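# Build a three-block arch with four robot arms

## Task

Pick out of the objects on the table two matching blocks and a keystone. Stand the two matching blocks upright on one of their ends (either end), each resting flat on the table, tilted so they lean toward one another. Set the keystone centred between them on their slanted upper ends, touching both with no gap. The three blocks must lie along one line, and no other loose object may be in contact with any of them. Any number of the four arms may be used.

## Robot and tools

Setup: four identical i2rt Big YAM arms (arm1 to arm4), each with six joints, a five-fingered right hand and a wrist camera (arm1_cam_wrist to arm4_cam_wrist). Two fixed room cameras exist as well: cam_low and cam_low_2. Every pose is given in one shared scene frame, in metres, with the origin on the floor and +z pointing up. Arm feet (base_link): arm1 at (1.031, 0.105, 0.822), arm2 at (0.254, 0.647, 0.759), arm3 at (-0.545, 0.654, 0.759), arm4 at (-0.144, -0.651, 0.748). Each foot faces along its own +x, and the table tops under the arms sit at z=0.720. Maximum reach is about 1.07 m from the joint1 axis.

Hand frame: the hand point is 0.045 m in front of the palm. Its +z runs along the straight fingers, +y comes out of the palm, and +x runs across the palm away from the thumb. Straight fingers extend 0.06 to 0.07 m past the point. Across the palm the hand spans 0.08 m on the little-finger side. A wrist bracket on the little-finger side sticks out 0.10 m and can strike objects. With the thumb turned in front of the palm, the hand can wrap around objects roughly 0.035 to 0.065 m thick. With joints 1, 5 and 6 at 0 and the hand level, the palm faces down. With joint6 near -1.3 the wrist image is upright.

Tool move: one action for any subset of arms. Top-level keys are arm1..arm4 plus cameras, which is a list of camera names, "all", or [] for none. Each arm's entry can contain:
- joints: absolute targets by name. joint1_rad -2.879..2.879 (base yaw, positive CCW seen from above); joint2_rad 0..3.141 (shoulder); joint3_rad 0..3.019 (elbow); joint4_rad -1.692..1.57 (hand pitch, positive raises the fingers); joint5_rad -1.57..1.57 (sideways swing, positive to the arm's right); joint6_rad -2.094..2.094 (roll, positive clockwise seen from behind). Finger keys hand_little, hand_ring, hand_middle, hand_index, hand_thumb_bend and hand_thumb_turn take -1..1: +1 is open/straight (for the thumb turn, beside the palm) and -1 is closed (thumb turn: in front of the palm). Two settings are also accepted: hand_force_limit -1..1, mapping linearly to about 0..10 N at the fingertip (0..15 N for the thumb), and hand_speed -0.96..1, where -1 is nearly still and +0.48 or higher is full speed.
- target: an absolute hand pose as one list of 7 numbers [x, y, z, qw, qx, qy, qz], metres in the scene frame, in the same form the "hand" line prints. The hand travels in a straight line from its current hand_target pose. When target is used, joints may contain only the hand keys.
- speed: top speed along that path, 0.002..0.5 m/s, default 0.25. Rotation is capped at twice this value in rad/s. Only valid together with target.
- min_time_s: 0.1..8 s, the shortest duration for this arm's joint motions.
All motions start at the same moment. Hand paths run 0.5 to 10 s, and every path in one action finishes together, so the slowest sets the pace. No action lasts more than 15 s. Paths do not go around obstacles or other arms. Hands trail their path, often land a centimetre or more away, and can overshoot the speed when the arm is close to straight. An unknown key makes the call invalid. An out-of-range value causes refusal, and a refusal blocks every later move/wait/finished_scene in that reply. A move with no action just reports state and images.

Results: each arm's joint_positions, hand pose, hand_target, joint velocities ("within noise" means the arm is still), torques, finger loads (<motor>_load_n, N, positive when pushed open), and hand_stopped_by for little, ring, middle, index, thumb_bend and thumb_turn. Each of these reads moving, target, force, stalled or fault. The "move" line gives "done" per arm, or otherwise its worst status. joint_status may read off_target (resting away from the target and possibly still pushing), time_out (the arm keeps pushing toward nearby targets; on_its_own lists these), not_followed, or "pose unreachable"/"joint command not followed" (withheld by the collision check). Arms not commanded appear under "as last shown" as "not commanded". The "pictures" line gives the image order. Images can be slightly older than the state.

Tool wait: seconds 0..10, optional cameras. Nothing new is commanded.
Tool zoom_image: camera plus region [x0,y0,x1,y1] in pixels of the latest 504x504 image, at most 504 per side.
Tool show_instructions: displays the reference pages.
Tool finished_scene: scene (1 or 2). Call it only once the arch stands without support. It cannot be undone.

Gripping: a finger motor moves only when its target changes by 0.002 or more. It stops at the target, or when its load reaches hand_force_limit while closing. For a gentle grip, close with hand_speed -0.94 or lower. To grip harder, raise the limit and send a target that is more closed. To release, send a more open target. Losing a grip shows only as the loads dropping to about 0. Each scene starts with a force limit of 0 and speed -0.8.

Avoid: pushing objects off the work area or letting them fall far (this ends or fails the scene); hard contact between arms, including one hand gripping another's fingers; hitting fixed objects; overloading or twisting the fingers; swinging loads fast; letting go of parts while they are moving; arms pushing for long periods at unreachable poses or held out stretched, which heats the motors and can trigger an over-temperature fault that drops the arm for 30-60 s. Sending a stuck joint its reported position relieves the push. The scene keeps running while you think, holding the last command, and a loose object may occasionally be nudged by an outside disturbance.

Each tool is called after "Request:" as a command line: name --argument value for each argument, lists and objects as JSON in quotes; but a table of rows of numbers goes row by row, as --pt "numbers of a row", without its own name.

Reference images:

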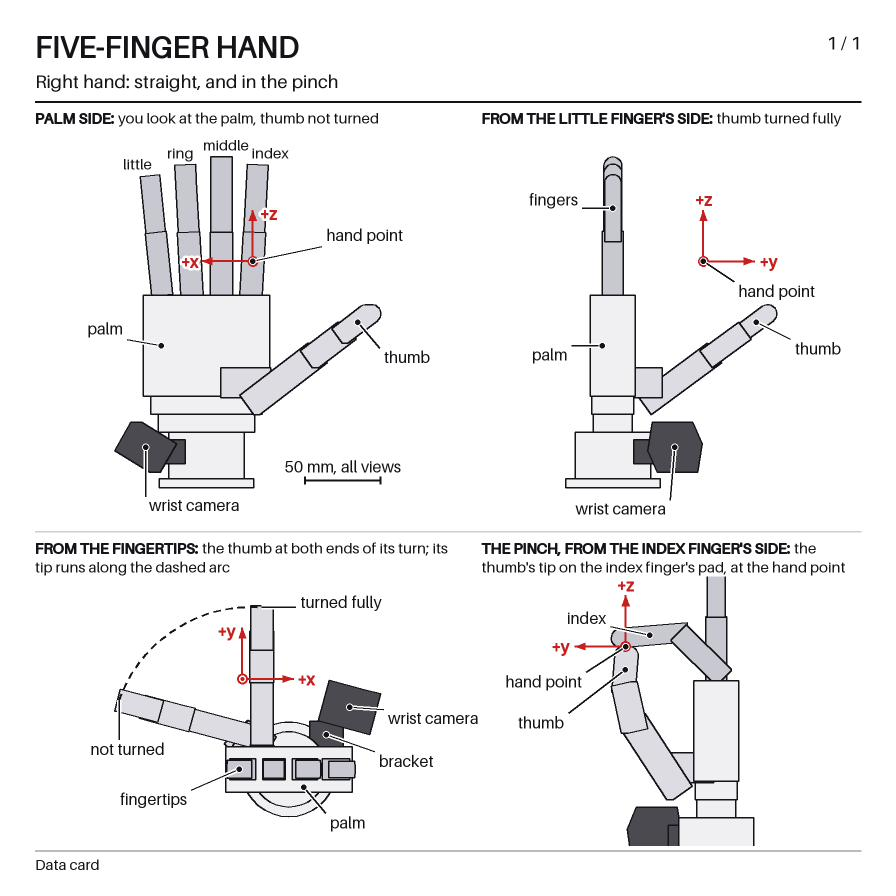

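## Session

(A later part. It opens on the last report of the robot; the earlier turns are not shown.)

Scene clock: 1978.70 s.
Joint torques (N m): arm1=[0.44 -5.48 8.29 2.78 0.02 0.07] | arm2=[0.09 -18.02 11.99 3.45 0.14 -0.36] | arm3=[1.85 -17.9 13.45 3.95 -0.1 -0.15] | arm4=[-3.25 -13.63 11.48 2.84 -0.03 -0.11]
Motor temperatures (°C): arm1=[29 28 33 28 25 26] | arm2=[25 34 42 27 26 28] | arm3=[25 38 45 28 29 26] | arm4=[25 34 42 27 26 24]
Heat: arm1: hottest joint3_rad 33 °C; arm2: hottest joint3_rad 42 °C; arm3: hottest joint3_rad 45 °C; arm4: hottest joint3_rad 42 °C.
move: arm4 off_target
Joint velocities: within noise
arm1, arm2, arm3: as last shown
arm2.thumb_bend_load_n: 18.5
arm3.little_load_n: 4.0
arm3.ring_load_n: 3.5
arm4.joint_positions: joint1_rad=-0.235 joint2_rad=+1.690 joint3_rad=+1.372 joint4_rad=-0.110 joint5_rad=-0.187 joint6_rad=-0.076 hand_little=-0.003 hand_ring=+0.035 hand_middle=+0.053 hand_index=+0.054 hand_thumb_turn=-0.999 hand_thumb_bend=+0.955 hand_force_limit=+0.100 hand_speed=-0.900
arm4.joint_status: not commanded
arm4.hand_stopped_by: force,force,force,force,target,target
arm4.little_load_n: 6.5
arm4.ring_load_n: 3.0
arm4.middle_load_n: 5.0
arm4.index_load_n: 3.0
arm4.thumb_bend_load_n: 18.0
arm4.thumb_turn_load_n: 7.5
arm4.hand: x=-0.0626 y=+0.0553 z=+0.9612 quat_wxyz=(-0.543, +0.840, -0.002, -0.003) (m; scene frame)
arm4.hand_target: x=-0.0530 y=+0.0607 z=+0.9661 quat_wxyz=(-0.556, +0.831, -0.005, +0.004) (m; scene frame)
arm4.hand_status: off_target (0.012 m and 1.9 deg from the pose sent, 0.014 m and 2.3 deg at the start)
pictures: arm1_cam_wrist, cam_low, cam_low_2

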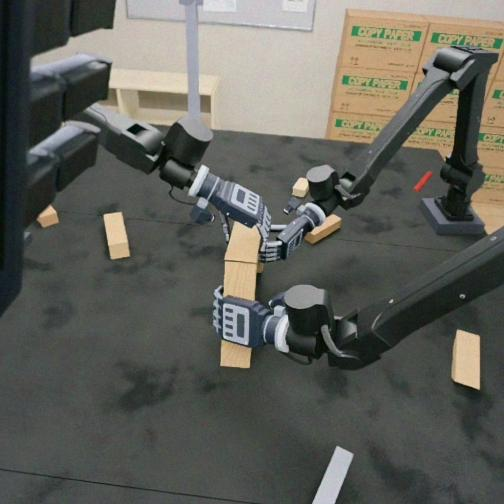

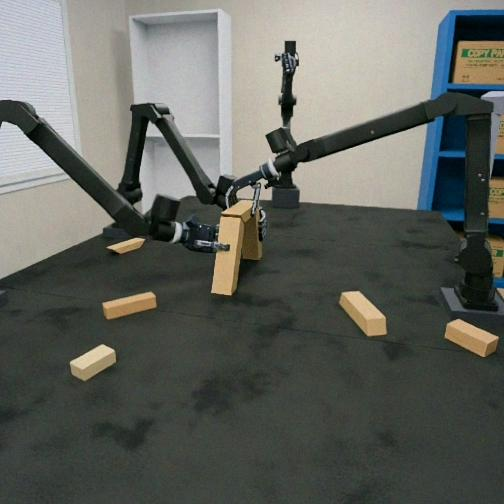

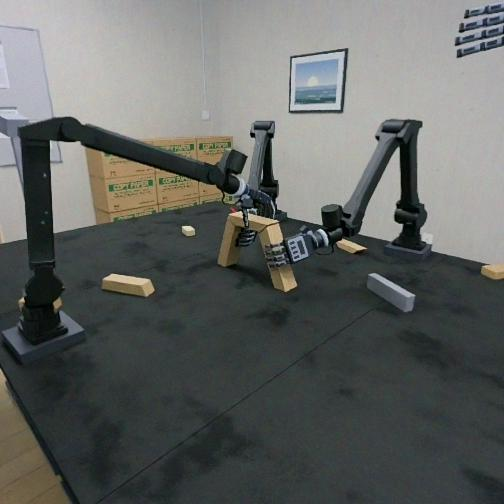

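Request:
move --arm4 '{"target":[-0.054,0.06,0.957,-0.5556,0.8313,-0.005,0.0035],"speed":0.02}'

Request:
move --arm4 '{"target":[-0.054,0.06,0.948,-0.5556,0.8313,-0.005,0.0035],"speed":0.02}' --cameras '["arm1_cam_wrist","cam_low_2","cam_low"]'

Request:
zoom_image --camera "cam_low_2" --region '[220, 190, 290, 260]'

Request:
zoom_image --camera "cam_low" --region '[205, 180, 275, 250]'

Request:
zoom_image --camera "arm1_cam_wrist" --region '[210, 200, 280, 280]'

Scene clock: 1990.23 s.
Joint torques (N m): arm1=[0.5 -5.48 8.29 2.78 0.02 0.07] | arm2=[0.91 -17.79 12.34 3.36 0.16 -0.36] | arm3=[1.85 -18.08 13.38 3.85 -0.1 -0.17] | arm4=[-3.19 -13.45 10.96 2.84 -0.02 -0.09]
Motor temperatures (°C): arm1=[29 28 33 28 25 26] | arm2=[25 34 42 27 26 28] | arm3=[25 38 45 28 29 26] | arm4=[25 33 42 27 26 24]
Heat: arm1: hottest joint3_rad 33 °C; arm2: hottest joint3_rad 42 °C; arm3: hottest joint3_rad 45 °C; arm4: hottest joint3_rad 42 °C.
move: arm4 done
Joint velocities: within noise
arm1.joint_positions: joint1_rad=-0.050 joint2_rad=+0.899 joint3_rad=+1.391 joint4_rad=-0.609 joint5_rad=+0.100 joint6_rad=-1.327 hand_little=+1.000 hand_ring=+1.000 hand_middle=+1.000 hand_index=+1.000 hand_thumb_turn=+1.000 hand_thumb_bend=+0.999 hand_force_limit=-0.100 hand_speed=-0.500
arm1.joint_status: not commanded
arm1.hand_stopped_by: target,target,target,target,target,target
arm1.little_load_n: 0.0
arm1.ring_load_n: 0.0
arm1.middle_load_n: 0.0
arm1.index_load_n: 0.0
arm1.thumb_bend_load_n: 0.0
arm1.thumb_turn_load_n: 0.0
arm1.hand: x=+0.6002 y=+0.0827 z=+1.4004 quat_wxyz=(+0.658, -0.044, -0.743, +0.114) (m; scene frame)
arm1.hand_target: x=+0.6006 y=+0.0774 z=+1.3980 quat_wxyz=(+0.659, -0.046, -0.740, +0.123) (m; scene frame)
arm1.hand_status: not commanded
arm2.joint_positions: joint1_rad=-0.259 joint2_rad=+1.855 joint3_rad=+0.924 joint4_rad=+0.719 joint5_rad=+0.260 joint6_rad=-1.176 hand_little=+0.007 hand_ring=+0.045 hand_middle=+0.072 hand_index=+0.072 hand_thumb_turn=-1.000 hand_thumb_bend=+0.935 hand_force_limit=+0.250 hand_speed=-0.900
arm2.joint_status: not commanded
arm2.hand_stopped_by: force,force,force,force,force,target
arm2.little_load_n: 3.5
arm2.ring_load_n: 4.0
arm2.middle_load_n: 2.5
arm2.index_load_n: 7.0
arm2.thumb_bend_load_n: 18.5
arm2.thumb_turn_load_n: 6.5
arm2.hand: x=+0.0715 y=+0.0107 z=+0.8172 quat_wxyz=(+0.460, +0.315, -0.712, +0.426) (m; scene frame)
arm2.hand_target: x=+0.0607 y=-0.0112 z=+0.8480 quat_wxyz=(+0.485, +0.306, -0.688, +0.444) (m; scene frame)
arm2.hand_status: not commanded
arm3.joint_positions: joint1_rad=+0.411 joint2_rad=+1.915 joint3_rad=+1.059 joint4_rad=+0.535 joint5_rad=-0.353 joint6_rad=-1.893 hand_little=-0.123 hand_ring=-0.058 hand_middle=-0.020 hand_index=-0.039 hand_thumb_turn=-0.999 hand_thumb_bend=+0.786 hand_force_limit=+0.150 hand_speed=-0.900
arm3.joint_status: not commanded
arm3.hand_stopped_by: force,force,force,force,target,target
arm3.little_load_n: 3.5
arm3.ring_load_n: 3.5
arm3.middle_load_n: 4.5
arm3.index_load_n: 7.0
arm3.thumb_bend_load_n: 17.5
arm3.thumb_turn_load_n: 10.5
arm3.hand: x=-0.1511 y=+0.0437 z=+0.8309 quat_wxyz=(+0.244, +0.791, -0.169, +0.535) (m; scene frame)
arm3.hand_target: x=-0.1305 y=+0.0262 z=+0.8810 quat_wxyz=(+0.277, +0.764, -0.140, +0.566) (m; scene frame)
arm3.hand_status: not commanded
arm4.joint_positions: joint1_rad=-0.235 joint2_rad=+1.693 joint3_rad=+1.359 joint4_rad=-0.086 joint5_rad=-0.186 joint6_rad=-0.077 hand_little=-0.003 hand_ring=+0.035 hand_middle=+0.053 hand_index=+0.054 hand_thumb_turn=-0.999 hand_thumb_bend=+0.955 hand_force_limit=+0.100 hand_speed=-0.900
arm4.joint_status: not commanded
arm4.hand_stopped_by: force,force,force,force,target,target
arm4.little_load_n: 6.0
arm4.ring_load_n: 2.5
arm4.middle_load_n: 5.0
arm4.index_load_n: 3.0
arm4.thumb_bend_load_n: 18.0
arm4.thumb_turn_load_n: 7.5
arm4.hand: x=-0.0622 y=+0.0558 z=+0.9571 quat_wxyz=(-0.547, +0.837, -0.002, -0.001) (m; scene frame)
arm4.hand_target: x=-0.0540 y=+0.0598 z=+0.9571 quat_wxyz=(-0.555, +0.831, -0.005, +0.004) (m; scene frame)
arm4.hand_status: done (0.009 m and 1.4 deg from the pose sent, 0.011 m and 1.9 deg at the start)
pictures: none

Scene clock: 1991.20 s.
Joint torques (N m): arm1=[0.5 -5.48 8.29 2.77 0.02 0.07] | arm2=[0.56 -17.49 12.37 3.4 0.14 -0.4] | arm3=[1.96 -18.43 13.44 3.96 -0.12 -0.13] | arm4=[-3.14 -12.86 10.63 2.7 -0.03 -0.09]
Motor temperatures (°C): arm1=[29 28 33 28 25 26] | arm2=[25 34 42 27 26 28] | arm3=[25 38 45 28 29 26] | arm4=[25 33 42 27 26 24]
Heat: arm1: hottest joint3_rad 33 °C; arm2: hottest joint3_rad 42 °C; arm3: hottest joint3_rad 45 °C; arm4: hottest joint3_rad 42 °C.
move: arm4 off_target
Joint velocities: within noise
arm1, arm2, arm3: as last shown
arm1.little_load_n: 0.5
arm1.thumb_turn_load_n: -0.5
arm2.little_load_n: 3.0
arm2.ring_load_n: 3.5
arm2.middle_load_n: 2.0
arm2.thumb_bend_load_n: 19.0
arm2.thumb_turn_load_n: 7.0
arm3.index_load_n: 7.5
arm4.joint_positions: joint1_rad=-0.235 joint2_rad=+1.693 joint3_rad=+1.348 joint4_rad=-0.060 joint5_rad=-0.186 joint6_rad=-0.077 hand_little=-0.003 hand_ring=+0.035 hand_middle=+0.053 hand_index=+0.054 hand_thumb_turn=-0.999 hand_thumb_bend=+0.955 hand_force_limit=+0.100 hand_speed=-0.900
arm4.joint_status: not commanded
arm4.hand_stopped_by: force,force,force,force,target,target
arm4.little_load_n: 5.5
arm4.ring_load_n: 2.5
arm4.middle_load_n: 4.5
arm4.index_load_n: 3.5
arm4.thumb_bend_load_n: 17.5
arm4.thumb_turn_load_n: 8.0
arm4.hand: x=-0.0620 y=+0.0569 z=+0.9560 quat_wxyz=(-0.553, +0.833, -0.001, +0.000) (m; scene frame)
arm4.hand_target: x=-0.0540 y=+0.0597 z=+0.9481 quat_wxyz=(-0.555, +0.832, -0.005, +0.004) (m; scene frame)
arm4.hand_status: off_target (0.012 m and 0.8 deg from the pose sent, 0.013 m and 1.4 deg at the start)
pictures: arm1_cam_wrist, cam_low, cam_low_2

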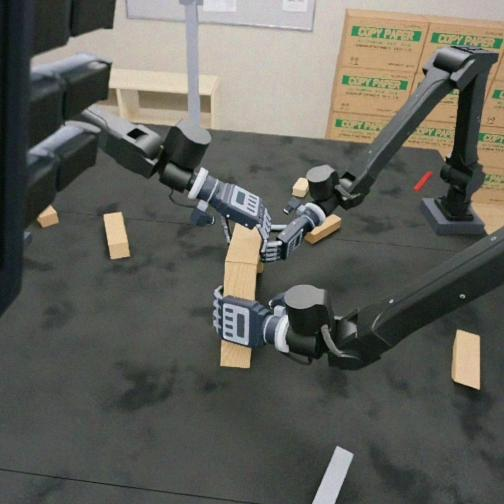

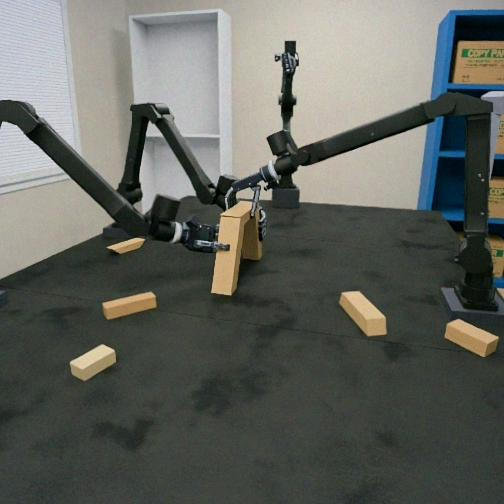

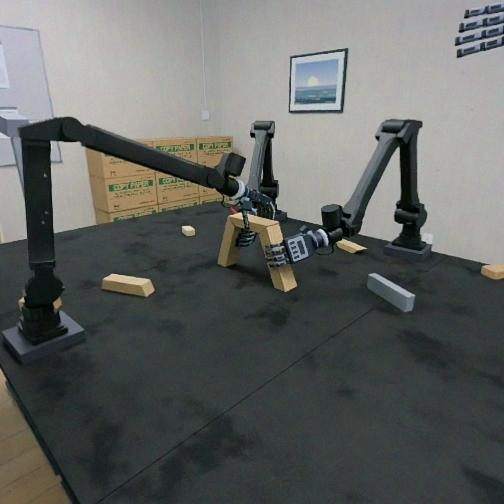

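Scaled by 7.200 from the camera's 504x504 image, which has a finer 720x720 frame.

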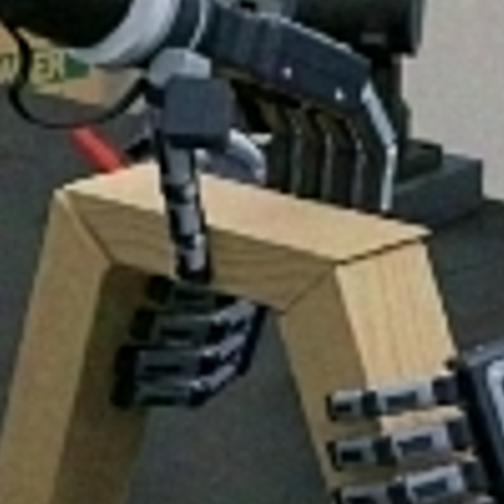

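Scaled by 7.200 from the camera's 504x504 image, which has a finer 720x720 frame.

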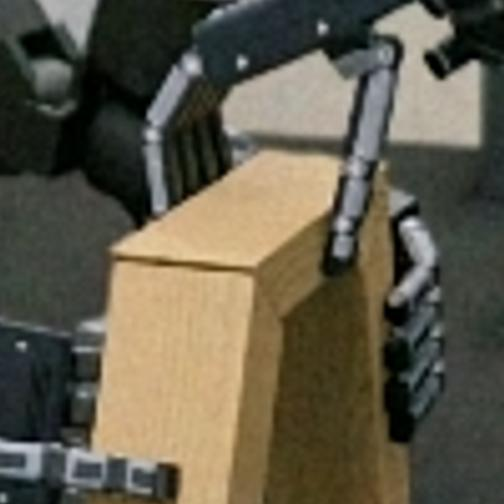

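Scaled by 6.300 from the camera's 504x504 image, which has a finer 720x720 frame.

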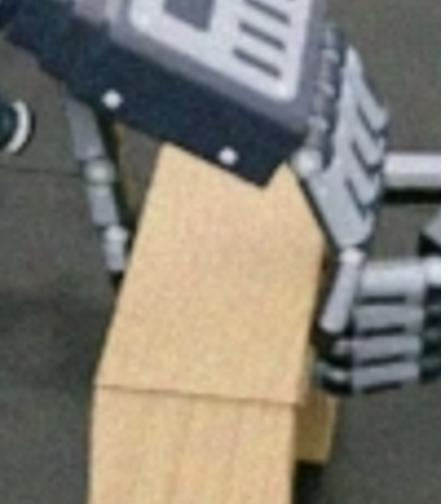

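Request:
move --arm4 '{"target":[-0.054,0.06,0.942,-0.5446,0.8387,-0.005,0.0035],"speed":0.02}' --cameras '["arm1_cam_wrist","cam_low_2","cam_low"]'

Request:
zoom_image --camera "cam_low_2" --region '[220, 190, 290, 260]'

Request:
zoom_image --camera "cam_low" --region '[205, 180, 275, 250]'

Request:
zoom_image --camera "arm1_cam_wrist" --region '[210, 200, 280, 280]'

Scene clock: 2002.30 s.
Joint torques (N m): arm1=[0.5 -5.48 8.28 2.78 0.02 0.07] | arm2=[0.38 -17.96 12.14 3.48 0.14 -0.36] | arm3=[1.67 -18.14 13.5 3.9 -0.11 -0.15] | arm4=[-3.08 -12.45 11.78 1.54 0.08 -0.12]
Motor temperatures (°C): arm1=[29 28 33 28 25 26] | arm2=[25 34 42 27 26 28] | arm3=[25 38 45 28 29 26] | arm4=[25 33 41 27 26 24]
Heat: arm1: hottest joint3_rad 33 °C; arm2: hottest joint3_rad 42 °C; arm3: hottest joint3_rad 45 °C; arm4: hottest joint3_rad 41 °C.
move: arm4 off_target
Joint velocities: within noise
arm1, arm2, arm3: as last shown
arm1.little_load_n: 0.0
arm1.thumb_turn_load_n: 0.0
arm2.thumb_bend_load_n: 18.5
arm2.thumb_turn_load_n: 7.5
arm3.hand: x=-0.1511 y=+0.0437 z=+0.8309 quat_wxyz=(+0.244, +0.791, -0.169, +0.536) (m; scene frame)
arm4.joint_positions: joint1_rad=-0.235 joint2_rad=+1.698 joint3_rad=+1.348 joint4_rad=-0.060 joint5_rad=-0.186 joint6_rad=-0.078 hand_little=-0.003 hand_ring=+0.035 hand_middle=+0.053 hand_index=+0.054 hand_thumb_turn=-0.999 hand_thumb_bend=+0.955 hand_force_limit=+0.100 hand_speed=-0.900
arm4.joint_status: not commanded
arm4.hand_stopped_by: force,force,force,force,target,target
arm4.little_load_n: 4.0
arm4.ring_load_n: 2.0
arm4.middle_load_n: 5.5
arm4.index_load_n: 4.0
arm4.thumb_bend_load_n: 17.0
arm4.thumb_turn_load_n: 5.0
arm4.hand: x=-0.0619 y=+0.0571 z=+0.9526 quat_wxyz=(-0.551, +0.835, -0.001, +0.000) (m; scene frame)
arm4.hand_target: x=-0.0540 y=+0.0596 z=+0.9418 quat_wxyz=(-0.544, +0.839, -0.005, +0.003) (m; scene frame)
arm4.hand_status: off_target (0.014 m and 1.1 deg from the pose sent, 0.016 m and 1.3 deg at the start)
pictures: arm1_cam_wrist, cam_low, cam_low_2

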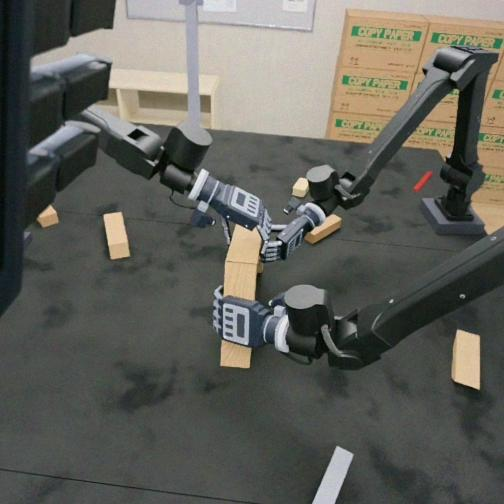

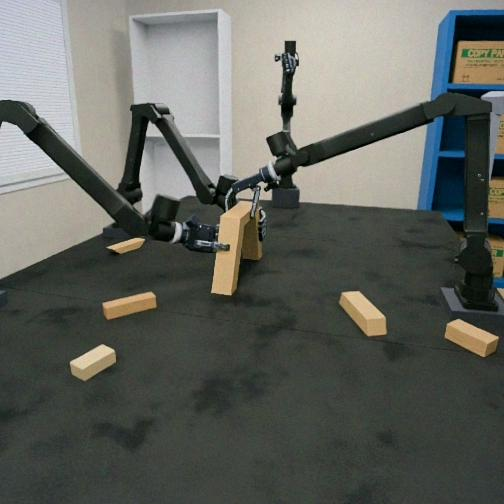

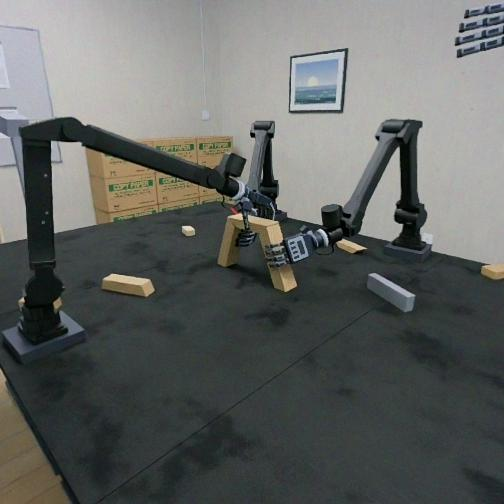

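Scaled by 7.200 from the camera's 504x504 image, which has a finer 720x720 frame.

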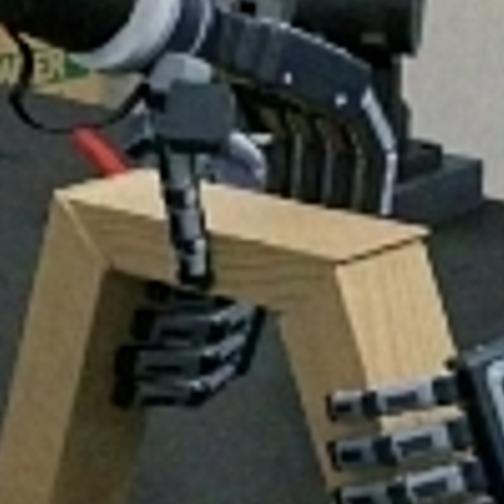

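Scaled by 7.200 from the camera's 504x504 image, which has a finer 720x720 frame.

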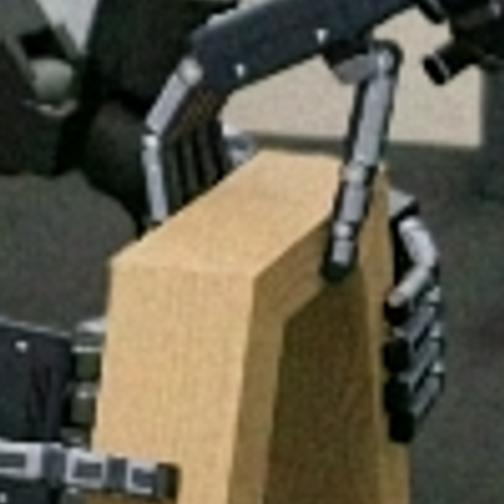

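Scaled by 6.300 from the camera's 504x504 image, which has a finer 720x720 frame.

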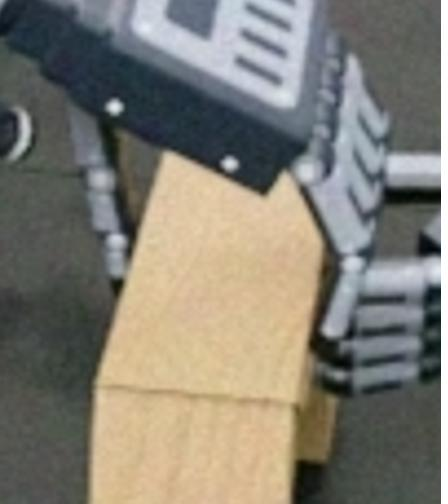

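Request:
move --arm4 '{"target":[-0.055,0.059,0.934,-0.5372,0.8434,-0.007,0.0046],"speed":0.02}' --cameras '["arm1_cam_wrist","cam_low_2","cam_low"]'

Request:
zoom_image --camera "cam_low_2" --region '[210, 190, 310, 300]'

Request:
zoom_image --camera "cam_low" --region '[205, 180, 275, 250]'

Request:
zoom_image --camera "arm1_cam_wrist" --region '[210, 200, 280, 280]'

Scene clock: 2009.13 s.
Joint torques (N m): arm1=[0.5 -5.48 8.28 2.78 0.02 0.07] | arm2=[0.97 -17.9 12.36 3.36 0.13 -0.38] | arm3=[1.79 -17.9 13.41 3.93 -0.1 -0.16] | arm4=[-2.84 -12.1 11.59 1.26 0.3 -0.12]
Motor temperatures (°C): arm1=[29 28 33 28 25 26] | arm2=[25 34 42 27 26 28] | arm3=[25 38 45 28 29 26] | arm4=[25 33 41 27 26 24]
Heat: arm1: hottest joint3_rad 33 °C; arm2: hottest joint3_rad 42 °C; arm3: hottest joint3_rad 45 °C; arm4: hottest joint3_rad 41 °C.
move: arm4 off_target
Joint velocities: within noise
arm1, arm2, arm3: as last shown
arm2.thumb_bend_load_n: 19.0
arm2.thumb_turn_load_n: 7.0
arm4.joint_positions: joint1_rad=-0.235 joint2_rad=+1.698 joint3_rad=+1.348 joint4_rad=-0.060 joint5_rad=-0.183 joint6_rad=-0.078 hand_little=-0.003 hand_ring=+0.035 hand_middle=+0.053 hand_index=+0.054 hand_thumb_turn=-0.999 hand_thumb_bend=+0.955 hand_force_limit=+0.100 hand_speed=-0.900
arm4.joint_status: not commanded
arm4.hand_stopped_by: force,force,force,force,target,target
arm4.little_load_n: 3.5
arm4.ring_load_n: 2.0
arm4.middle_load_n: 5.5
arm4.index_load_n: 3.5
arm4.thumb_bend_load_n: 16.5
arm4.thumb_turn_load_n: 5.0
arm4.hand: x=-0.0613 y=+0.0571 z=+0.9523 quat_wxyz=(-0.550, +0.835, -0.001, +0.001) (m; scene frame)
arm4.hand_target: x=-0.0551 y=+0.0583 z=+0.9339 quat_wxyz=(-0.537, +0.844, -0.007, +0.005) (m; scene frame)
arm4.hand_status: off_target (0.019 m and 2.0 deg from the pose sent, 0.020 m and 2.1 deg at the start)
pictures: arm1_cam_wrist, cam_low, cam_low_2

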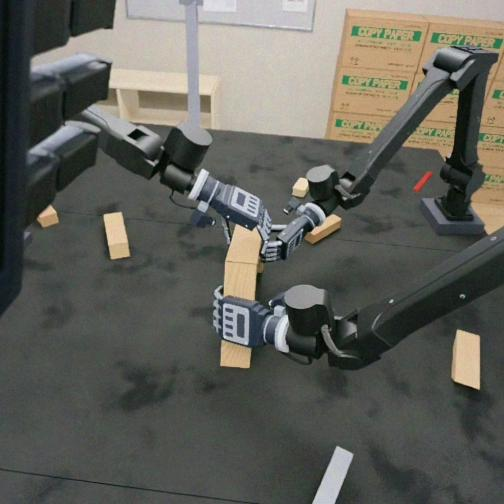

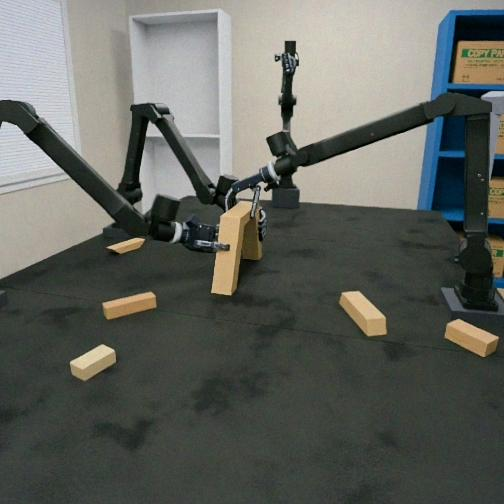

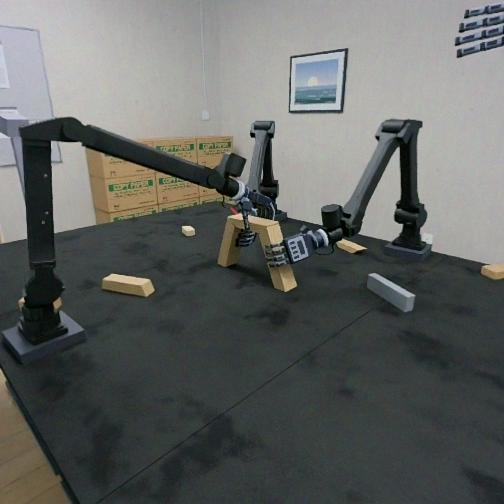

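Scaled by 4.582 from the camera's 504x504 image, which has a finer 720x720 frame.

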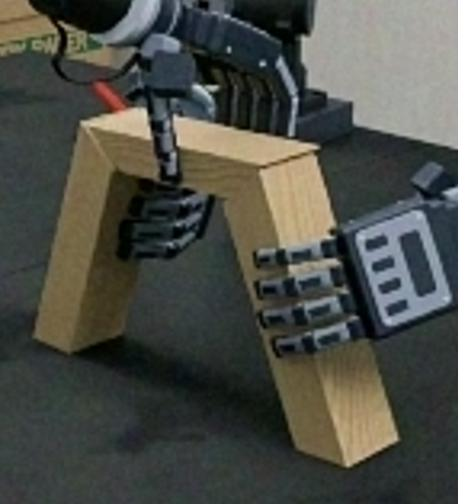

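Scaled by 7.200 from the camera's 504x504 image, which has a finer 720x720 frame.

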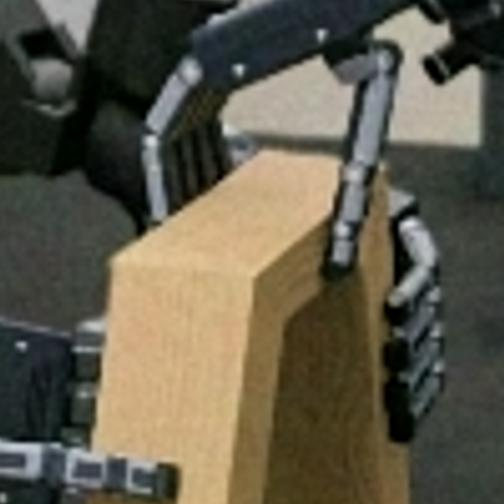

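Scaled by 6.300 from the camera's 504x504 image, which has a finer 720x720 frame.

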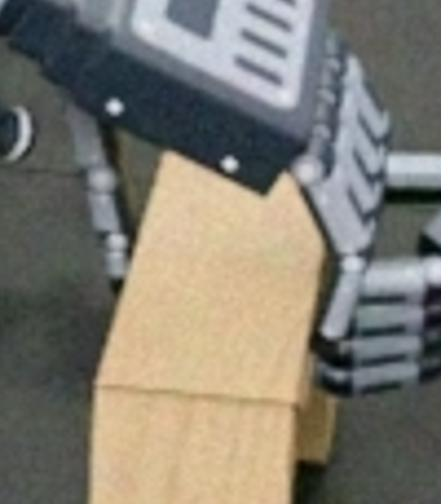

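Request:
move --arm4 '{"target":[-0.055,0.059,0.942,-0.5446,0.8387,-0.005,0.0035],"speed":0.02}'

Request:
move --arm3 '{"joints":{"hand_speed":-0.93,"hand_little":-0.06,"hand_ring":0.0,"hand_middle":0.04,"hand_index":0.02,"hand_thumb_bend":0.82}}'

Request:
move --arm3 '{"joints":{"hand_speed":-0.9,"hand_little":0.1,"hand_ring":0.15,"hand_middle":0.2,"hand_index":0.2,"hand_thumb_bend":0.9}}' --cameras '["arm1_cam_wrist","cam_low_2","cam_low"]'

Request:
zoom_image --camera "cam_low_2" --region '[210, 190, 310, 300]'

Request:
zoom_image --camera "cam_low" --region '[195, 180, 275, 300]'

Scene clock: 2023.20 s.
Joint torques (N m): arm1=[0.44 -5.48 8.29 2.78 0.02 0.07] | arm2=[0.26 -17.49 12.21 3.26 0.09 -0.34] | arm3=[1.67 -18.08 13.38 3.88 -0.11 -0.16] | arm4=[-2.9 -12.75 11.45 1.59 0.06 -0.12]
Motor temperatures (°C): arm1=[29 28 33 28 25 26] | arm2=[25 34 42 27 26 28] | arm3=[25 38 45 28 29 26] | arm4=[25 33 41 27 26 24]
Heat: arm1: hottest joint3_rad 33 °C; arm2: hottest joint3_rad 42 °C; arm3: hottest joint3_rad 45 °C; arm4: hottest joint3_rad 41 °C.
move: arm4 off_target
Joint velocities: within noise
arm1, arm2, arm3: as last shown
arm1.ring_load_n: -0.5
arm2.middle_load_n: 2.5
arm2.index_load_n: 7.5
arm4.joint_positions: joint1_rad=-0.235 joint2_rad=+1.698 joint3_rad=+1.348 joint4_rad=-0.060 joint5_rad=-0.184 joint6_rad=-0.078 hand_little=-0.003 hand_ring=+0.035 hand_middle=+0.053 hand_index=+0.054 hand_thumb_turn=-0.999 hand_thumb_bend=+0.955 hand_force_limit=+0.100 hand_speed=-0.900
arm4.joint_status: not commanded
arm4.hand_stopped_by: force,force,force,force,target,target
arm4.little_load_n: 4.0
arm4.ring_load_n: 2.0
arm4.middle_load_n: 5.5
arm4.index_load_n: 3.5
arm4.thumb_bend_load_n: 17.0
arm4.thumb_turn_load_n: 5.0
arm4.hand: x=-0.0614 y=+0.0571 z=+0.9523 quat_wxyz=(-0.551, +0.835, -0.001, +0.001) (m; scene frame)
arm4.hand_target: x=-0.0550 y=+0.0587 z=+0.9418 quat_wxyz=(-0.544, +0.839, -0.005, +0.003) (m; scene frame)
arm4.hand_status: off_target (0.012 m and 1.0 deg from the pose sent, 0.012 m and 1.0 deg at the start)
pictures: none

Scene clock: 2024.07 s.
Joint torques (N m): arm1=[0.5 -5.48 8.29 2.78 0.02 0.07] | arm2=[0.91 -17.38 12.21 3.47 0.22 -0.35] | arm3=[1.73 -18.26 12.46 2.97 -0.11 -0.17] | arm4=[-2.96 -12.69 11.45 1.58 0.07 -0.12]
Motor temperatures (°C): arm1=[29 28 33 28 25 26] | arm2=[25 34 42 27 26 28] | arm3=[25 38 45 28 29 26] | arm4=[25 33 41 27 26 24]
Heat: arm1: hottest joint3_rad 33 °C; arm2: hottest joint3_rad 42 °C; arm3: hottest joint3_rad 45 °C; arm4: hottest joint3_rad 41 °C.
move: arm3 done
Joint velocities: within noise
arm1, arm2, arm4: as last shown
arm1.ring_load_n: 0.0
arm1.thumb_turn_load_n: 0.5
arm2.joint_positions: joint1_rad=-0.259 joint2_rad=+1.855 joint3_rad=+0.924 joint4_rad=+0.720 joint5_rad=+0.259 joint6_rad=-1.176 hand_little=+0.007 hand_ring=+0.045 hand_middle=+0.072 hand_index=+0.072 hand_thumb_turn=-1.000 hand_thumb_bend=+0.935 hand_force_limit=+0.250 hand_speed=-0.900
arm2.ring_load_n: 4.0
arm2.middle_load_n: 3.0
arm2.index_load_n: 8.0
arm2.thumb_bend_load_n: 18.5
arm2.thumb_turn_load_n: 7.5
arm2.hand: x=+0.0714 y=+0.0106 z=+0.8171 quat_wxyz=(+0.460, +0.315, -0.712, +0.427) (m; scene frame)
arm2.hand_target: x=+0.0606 y=-0.0111 z=+0.8479 quat_wxyz=(+0.485, +0.306, -0.688, +0.444) (m; scene frame)
arm3.joint_positions: joint1_rad=+0.411 joint2_rad=+1.915 joint3_rad=+1.070 joint4_rad=+0.557 joint5_rad=-0.353 joint6_rad=-1.893 hand_little=-0.060 hand_ring=+0.000 hand_middle=+0.040 hand_index=+0.020 hand_thumb_turn=-1.000 hand_thumb_bend=+0.820 hand_force_limit=+0.150 hand_speed=-0.930
arm3.joint_status: all done
arm3.hand_stopped_by: target,target,target,target,target,target
arm3.little_load_n: 0.0
arm3.ring_load_n: 0.0
arm3.middle_load_n: 0.0
arm3.index_load_n: 0.0
arm3.thumb_bend_load_n: 0.0
arm3.thumb_turn_load_n: 0.0
arm3.hand: x=-0.1472 y=+0.0382 z=+0.8429 quat_wxyz=(+0.254, +0.782, -0.163, +0.545) (m; scene frame)
arm3.hand_target: x=-0.1306 y=+0.0261 z=+0.8810 quat_wxyz=(+0.277, +0.764, -0.140, +0.566) (m; scene frame)
arm3.hand_status: not commanded
arm4.joint_positions: joint1_rad=-0.235 joint2_rad=+1.698 joint3_rad=+1.348 joint4_rad=-0.060 joint5_rad=-0.184 joint6_rad=-0.078 hand_little=-0.003 hand_ring=+0.035 hand_middle=+0.054 hand_index=+0.054 hand_thumb_turn=-1.000 hand_thumb_bend=+0.955 hand_force_limit=+0.100 hand_speed=-0.900
arm4.little_load_n: 4.5
arm4.ring_load_n: 2.5
arm4.thumb_bend_load_n: 16.0
arm4.thumb_turn_load_n: 4.5
arm4.hand: x=-0.0615 y=+0.0571 z=+0.9523 quat_wxyz=(-0.551, +0.835, -0.001, +0.000) (m; scene frame)
pictures: none

Scene clock: 2025.20 s.
Joint torques (N m): arm1=[0.5 -5.48 8.28 2.78 0.02 0.07] | arm2=[0.21 -17.2 12.31 3.3 0.16 -0.37] | arm3=[1.38 -18.43 12.48 2.8 -0.1 -0.15] | arm4=[-2.96 -12.75 11.47 1.55 0.07 -0.11]
Motor temperatures (°C): arm1=[29 28 33 28 25 26] | arm2=[25 34 42 27 26 28] | arm3=[25 38 45 28 29 26] | arm4=[25 33 41 27 26 24]
Heat: arm1: hottest joint3_rad 33 °C; arm2: hottest joint3_rad 42 °C; arm3: hottest joint3_rad 45 °C; arm4: hottest joint3_rad 41 °C.
move: arm3 done
Joint velocities: within noise
arm1, arm2, arm4: as last shown
arm1.thumb_turn_load_n: 0.0
arm2.thumb_turn_load_n: 7.0
arm3.joint_positions: joint1_rad=+0.411 joint2_rad=+1.915 joint3_rad=+1.070 joint4_rad=+0.561 joint5_rad=-0.353 joint6_rad=-1.894 hand_little=+0.100 hand_ring=+0.150 hand_middle=+0.200 hand_index=+0.200 hand_thumb_turn=-1.000 hand_thumb_bend=+0.900 hand_force_limit=+0.150 hand_speed=-0.900
arm3.joint_status: all done
arm3.hand_stopped_by: target,target,target,target,target,target
arm3.little_load_n: 0.0
arm3.ring_load_n: 0.0
arm3.middle_load_n: 0.5
arm3.index_load_n: 0.0
arm3.thumb_bend_load_n: 0.0
arm3.thumb_turn_load_n: 0.0
arm3.hand: x=-0.1467 y=+0.0380 z=+0.8440 quat_wxyz=(+0.255, +0.781, -0.162, +0.546) (m; scene frame)
arm3.hand_target: x=-0.1305 y=+0.0262 z=+0.8811 quat_wxyz=(+0.277, +0.764, -0.140, +0.566) (m; scene frame)
arm3.hand_status: not commanded
arm4.ring_load_n: 2.0
pictures: arm1_cam_wrist, cam_low, cam_low_2

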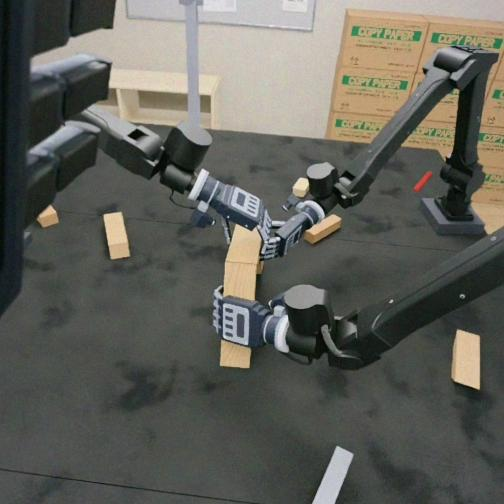

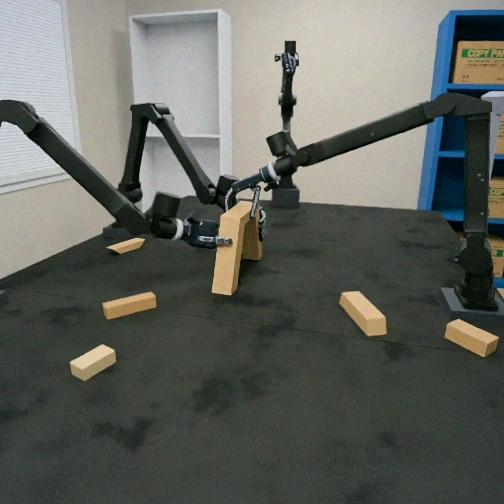

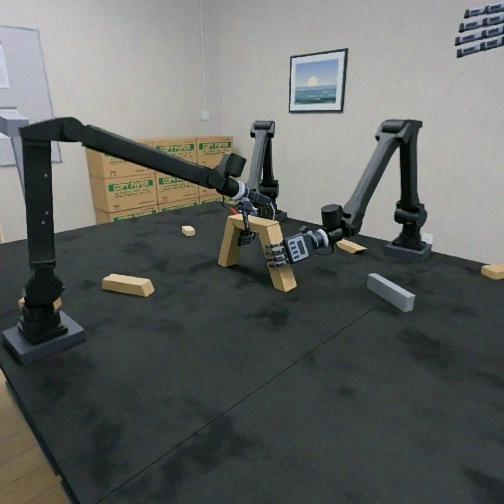

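Scaled by 4.582 from the camera's 504x504 image, which has a finer 720x720 frame.

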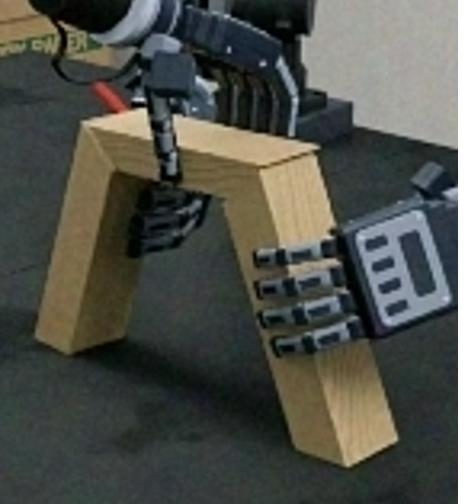

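Scaled by 4.200 from the camera's 504x504 image, which has a finer 720x720 frame.

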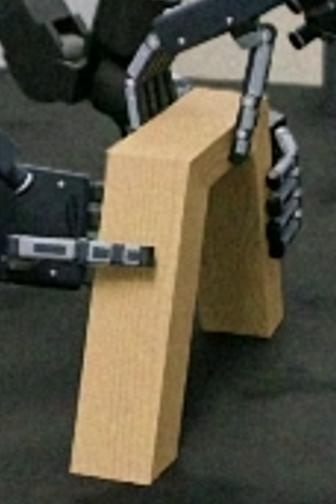

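Request:
move --arm3 '{"joints":{"hand_speed":-0.8,"hand_little":0.95,"hand_ring":0.95,"hand_middle":0.95,"hand_index":0.95,"hand_thumb_bend":1.0}}' --cameras '["cam_low_2","cam_low"]'

Request:
zoom_image --camera "cam_low_2" --region '[210, 190, 310, 300]'

Request:
zoom_image --camera "cam_low" --region '[155, 180, 275, 300]'

Scene clock: 2050.67 s.
Joint torques (N m): arm1=[0.5 -5.48 8.29 2.78 0.02 0.07] | arm2=[1.2 -18.49 12.18 3.33 0.17 -0.37] | arm3=[2.02 -18.26 12.46 2.71 -0.11 -0.11] | arm4=[-2.96 -12.75 11.45 1.61 0.06 -0.11]
Motor temperatures (°C): arm1=[29 28 33 28 25 26] | arm2=[25 33 42 27 26 28] | arm3=[25 38 44 28 29 26] | arm4=[25 33 41 26 26 24]
Heat: arm1: hottest joint3_rad 33 °C; arm2: hottest joint3_rad 42 °C; arm3: hottest joint3_rad 44 °C; arm4: hottest joint3_rad 41 °C.
move: arm3 done
Joint velocities: within noise
arm1, arm2, arm4: as last shown
arm2.ring_load_n: 3.5
arm2.middle_load_n: 2.5
arm2.thumb_turn_load_n: 7.5
arm3.joint_positions: joint1_rad=+0.411 joint2_rad=+1.915 joint3_rad=+1.070 joint4_rad=+0.561 joint5_rad=-0.353 joint6_rad=-1.895 hand_little=+0.950 hand_ring=+0.950 hand_middle=+0.950 hand_index=+0.950 hand_thumb_turn=-1.000 hand_thumb_bend=+1.000 hand_force_limit=+0.150 hand_speed=-0.800
arm3.joint_status: all done
arm3.hand_stopped_by: target,target,target,target,target,target
arm3.little_load_n: 0.0
arm3.ring_load_n: 0.0
arm3.middle_load_n: 0.0
arm3.index_load_n: 0.0
arm3.thumb_bend_load_n: 0.0
arm3.thumb_turn_load_n: 0.5
arm3.hand: x=-0.1467 y=+0.0380 z=+0.8441 quat_wxyz=(+0.255, +0.781, -0.161, +0.546) (m; scene frame)
arm3.hand_target: x=-0.1305 y=+0.0262 z=+0.8811 quat_wxyz=(+0.277, +0.764, -0.140, +0.566) (m; scene frame)
arm3.hand_status: not commanded
arm4.little_load_n: 4.0
arm4.thumb_bend_load_n: 16.5
pictures: cam_low, cam_low_2

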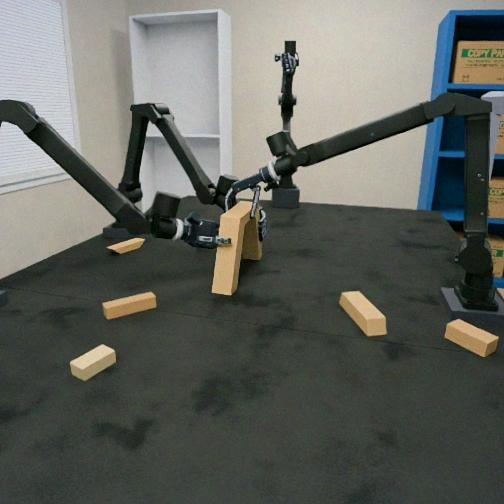

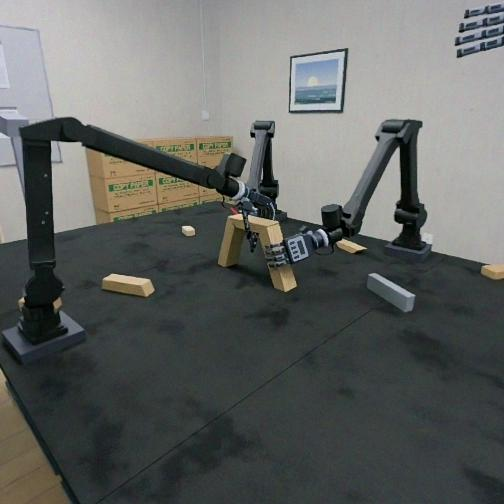

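Scaled by 4.582 from the camera's 504x504 image, which has a finer 720x720 frame.

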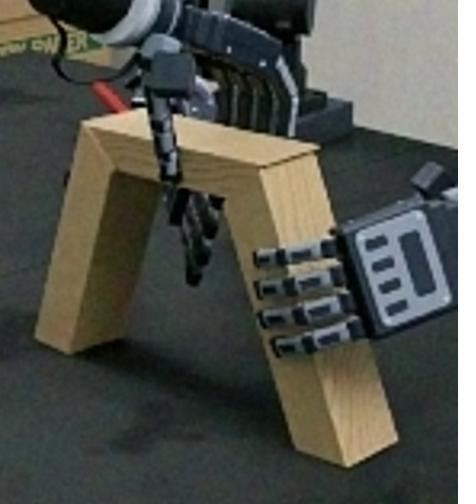

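Scaled by 4.200 from the camera's 504x504 image, which has a finer 720x720 frame.

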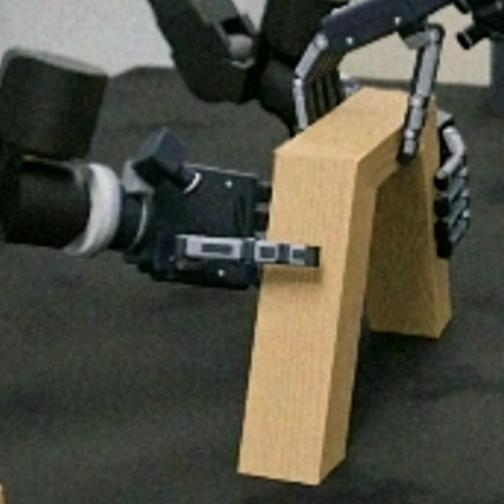

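Request:
move --arm3 '{"target":[-0.145,0.19,0.865,0.2769,0.7637,-0.14,0.5662],"speed":0.06}' --cameras '["cam_low_2","cam_low"]'

Request:
zoom_image --camera "cam_low_2" --region '[210, 190, 310, 300]'

Request:
zoom_image --camera "cam_low" --region '[155, 180, 275, 300]'

Scene clock: 2060.43 s.
Joint torques (N m): arm1=[0.5 -5.48 8.29 2.78 0.02 0.07] | arm2=[0.21 -17.55 12.22 3.4 0.18 -0.34] | arm3=[1.79 -14.33 6.74 2.82 0.07 0.18] | arm4=[-2.96 -12.75 11.47 1.59 0.07 -0.11]
Motor temperatures (°C): arm1=[29 28 33 28 25 26] | arm2=[25 33 42 27 26 28] | arm3=[25 38 44 28 29 26] | arm4=[25 33 41 26 26 24]
Heat: arm1: hottest joint3_rad 33 °C; arm2: hottest joint3_rad 42 °C; arm3: hottest joint3_rad 44 °C; arm4: hottest joint3_rad 41 °C.
move: arm3 off_target
Joint velocities: within noise
arm1.joint_positions: joint1_rad=-0.050 joint2_rad=+0.899 joint3_rad=+1.391 joint4_rad=-0.609 joint5_rad=+0.100 joint6_rad=-1.327 hand_little=+1.000 hand_ring=+1.000 hand_middle=+1.000 hand_index=+1.000 hand_thumb_turn=+1.000 hand_thumb_bend=+0.999 hand_force_limit=-0.100 hand_speed=-0.500
arm1.joint_status: not commanded
arm1.hand_stopped_by: target,target,target,target,target,target
arm1.little_load_n: 0.0
arm1.ring_load_n: 0.0
arm1.middle_load_n: 0.0
arm1.index_load_n: 0.0
arm1.thumb_bend_load_n: 0.0
arm1.thumb_turn_load_n: 0.0
arm1.hand: x=+0.6002 y=+0.0827 z=+1.4004 quat_wxyz=(+0.658, -0.044, -0.743, +0.114) (m; scene frame)
arm1.hand_target: x=+0.6006 y=+0.0774 z=+1.3980 quat_wxyz=(+0.659, -0.046, -0.740, +0.123) (m; scene frame)
arm1.hand_status: not commanded
arm2.joint_positions: joint1_rad=-0.259 joint2_rad=+1.855 joint3_rad=+0.924 joint4_rad=+0.720 joint5_rad=+0.258 joint6_rad=-1.177 hand_little=+0.007 hand_ring=+0.045 hand_middle=+0.072 hand_index=+0.072 hand_thumb_turn=-1.000 hand_thumb_bend=+0.935 hand_force_limit=+0.250 hand_speed=-0.900
arm2.joint_status: not commanded
arm2.hand_stopped_by: force,force,force,force,force,target
arm2.little_load_n: 3.0
arm2.ring_load_n: 4.0
arm2.middle_load_n: 3.0
arm2.index_load_n: 8.0
arm2.thumb_bend_load_n: 18.5
arm2.thumb_turn_load_n: 7.0
arm2.hand: x=+0.0714 y=+0.0105 z=+0.8171 quat_wxyz=(+0.460, +0.315, -0.712, +0.427) (m; scene frame)
arm2.hand_target: x=+0.0607 y=-0.0112 z=+0.8479 quat_wxyz=(+0.485, +0.306, -0.688, +0.444) (m; scene frame)
arm2.hand_status: not commanded
arm3.joint_positions: joint1_rad=+0.596 joint2_rad=+1.706 joint3_rad=+0.697 joint4_rad=+0.780 joint5_rad=-0.173 joint6_rad=-1.883 hand_little=+0.950 hand_ring=+0.950 hand_middle=+0.950 hand_index=+0.950 hand_thumb_turn=-1.000 hand_thumb_bend=+1.000 hand_force_limit=+0.150 hand_speed=-0.800
arm3.joint_status: not commanded
arm3.hand_stopped_by: target,target,target,target,target,target
arm3.little_load_n: 0.0
arm3.ring_load_n: 0.0
arm3.middle_load_n: 0.0
arm3.index_load_n: 0.0
arm3.thumb_bend_load_n: 0.0
arm3.thumb_turn_load_n: 0.0
arm3.hand: x=-0.1502 y=+0.1854 z=+0.8534 quat_wxyz=(+0.276, +0.773, -0.142, +0.554) (m; scene frame)
arm3.hand_target: x=-0.1450 y=+0.1900 z=+0.8649 quat_wxyz=(+0.277, +0.764, -0.140, +0.566) (m; scene frame)
arm3.hand_status: off_target (0.014 m and 1.8 deg from the pose sent, 0.153 m and 4.7 deg at the start)
arm4: as last shown
arm4.little_load_n: 4.5
arm4.ring_load_n: 2.5
arm4.thumb_bend_load_n: 16.0
pictures: cam_low, cam_low_2

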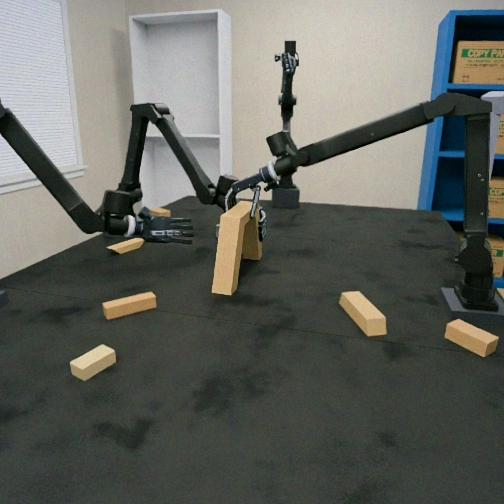

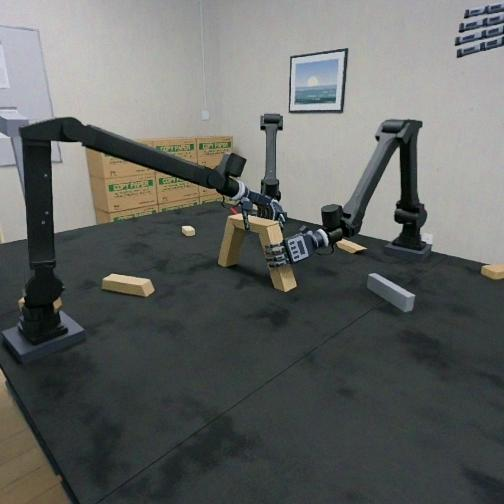

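Scaled by 4.582 from the camera's 504x504 image, which has a finer 720x720 frame.

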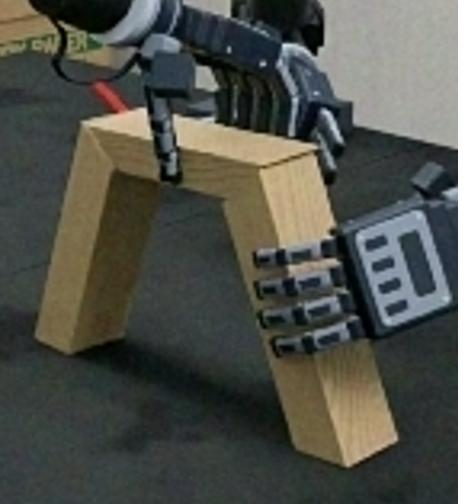

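Scaled by 4.200 from the camera's 504x504 image, which has a finer 720x720 frame.

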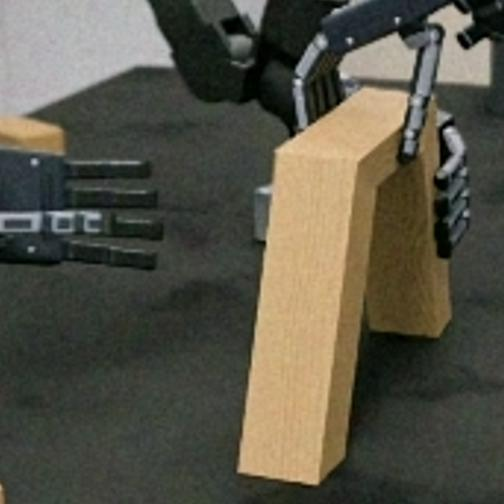

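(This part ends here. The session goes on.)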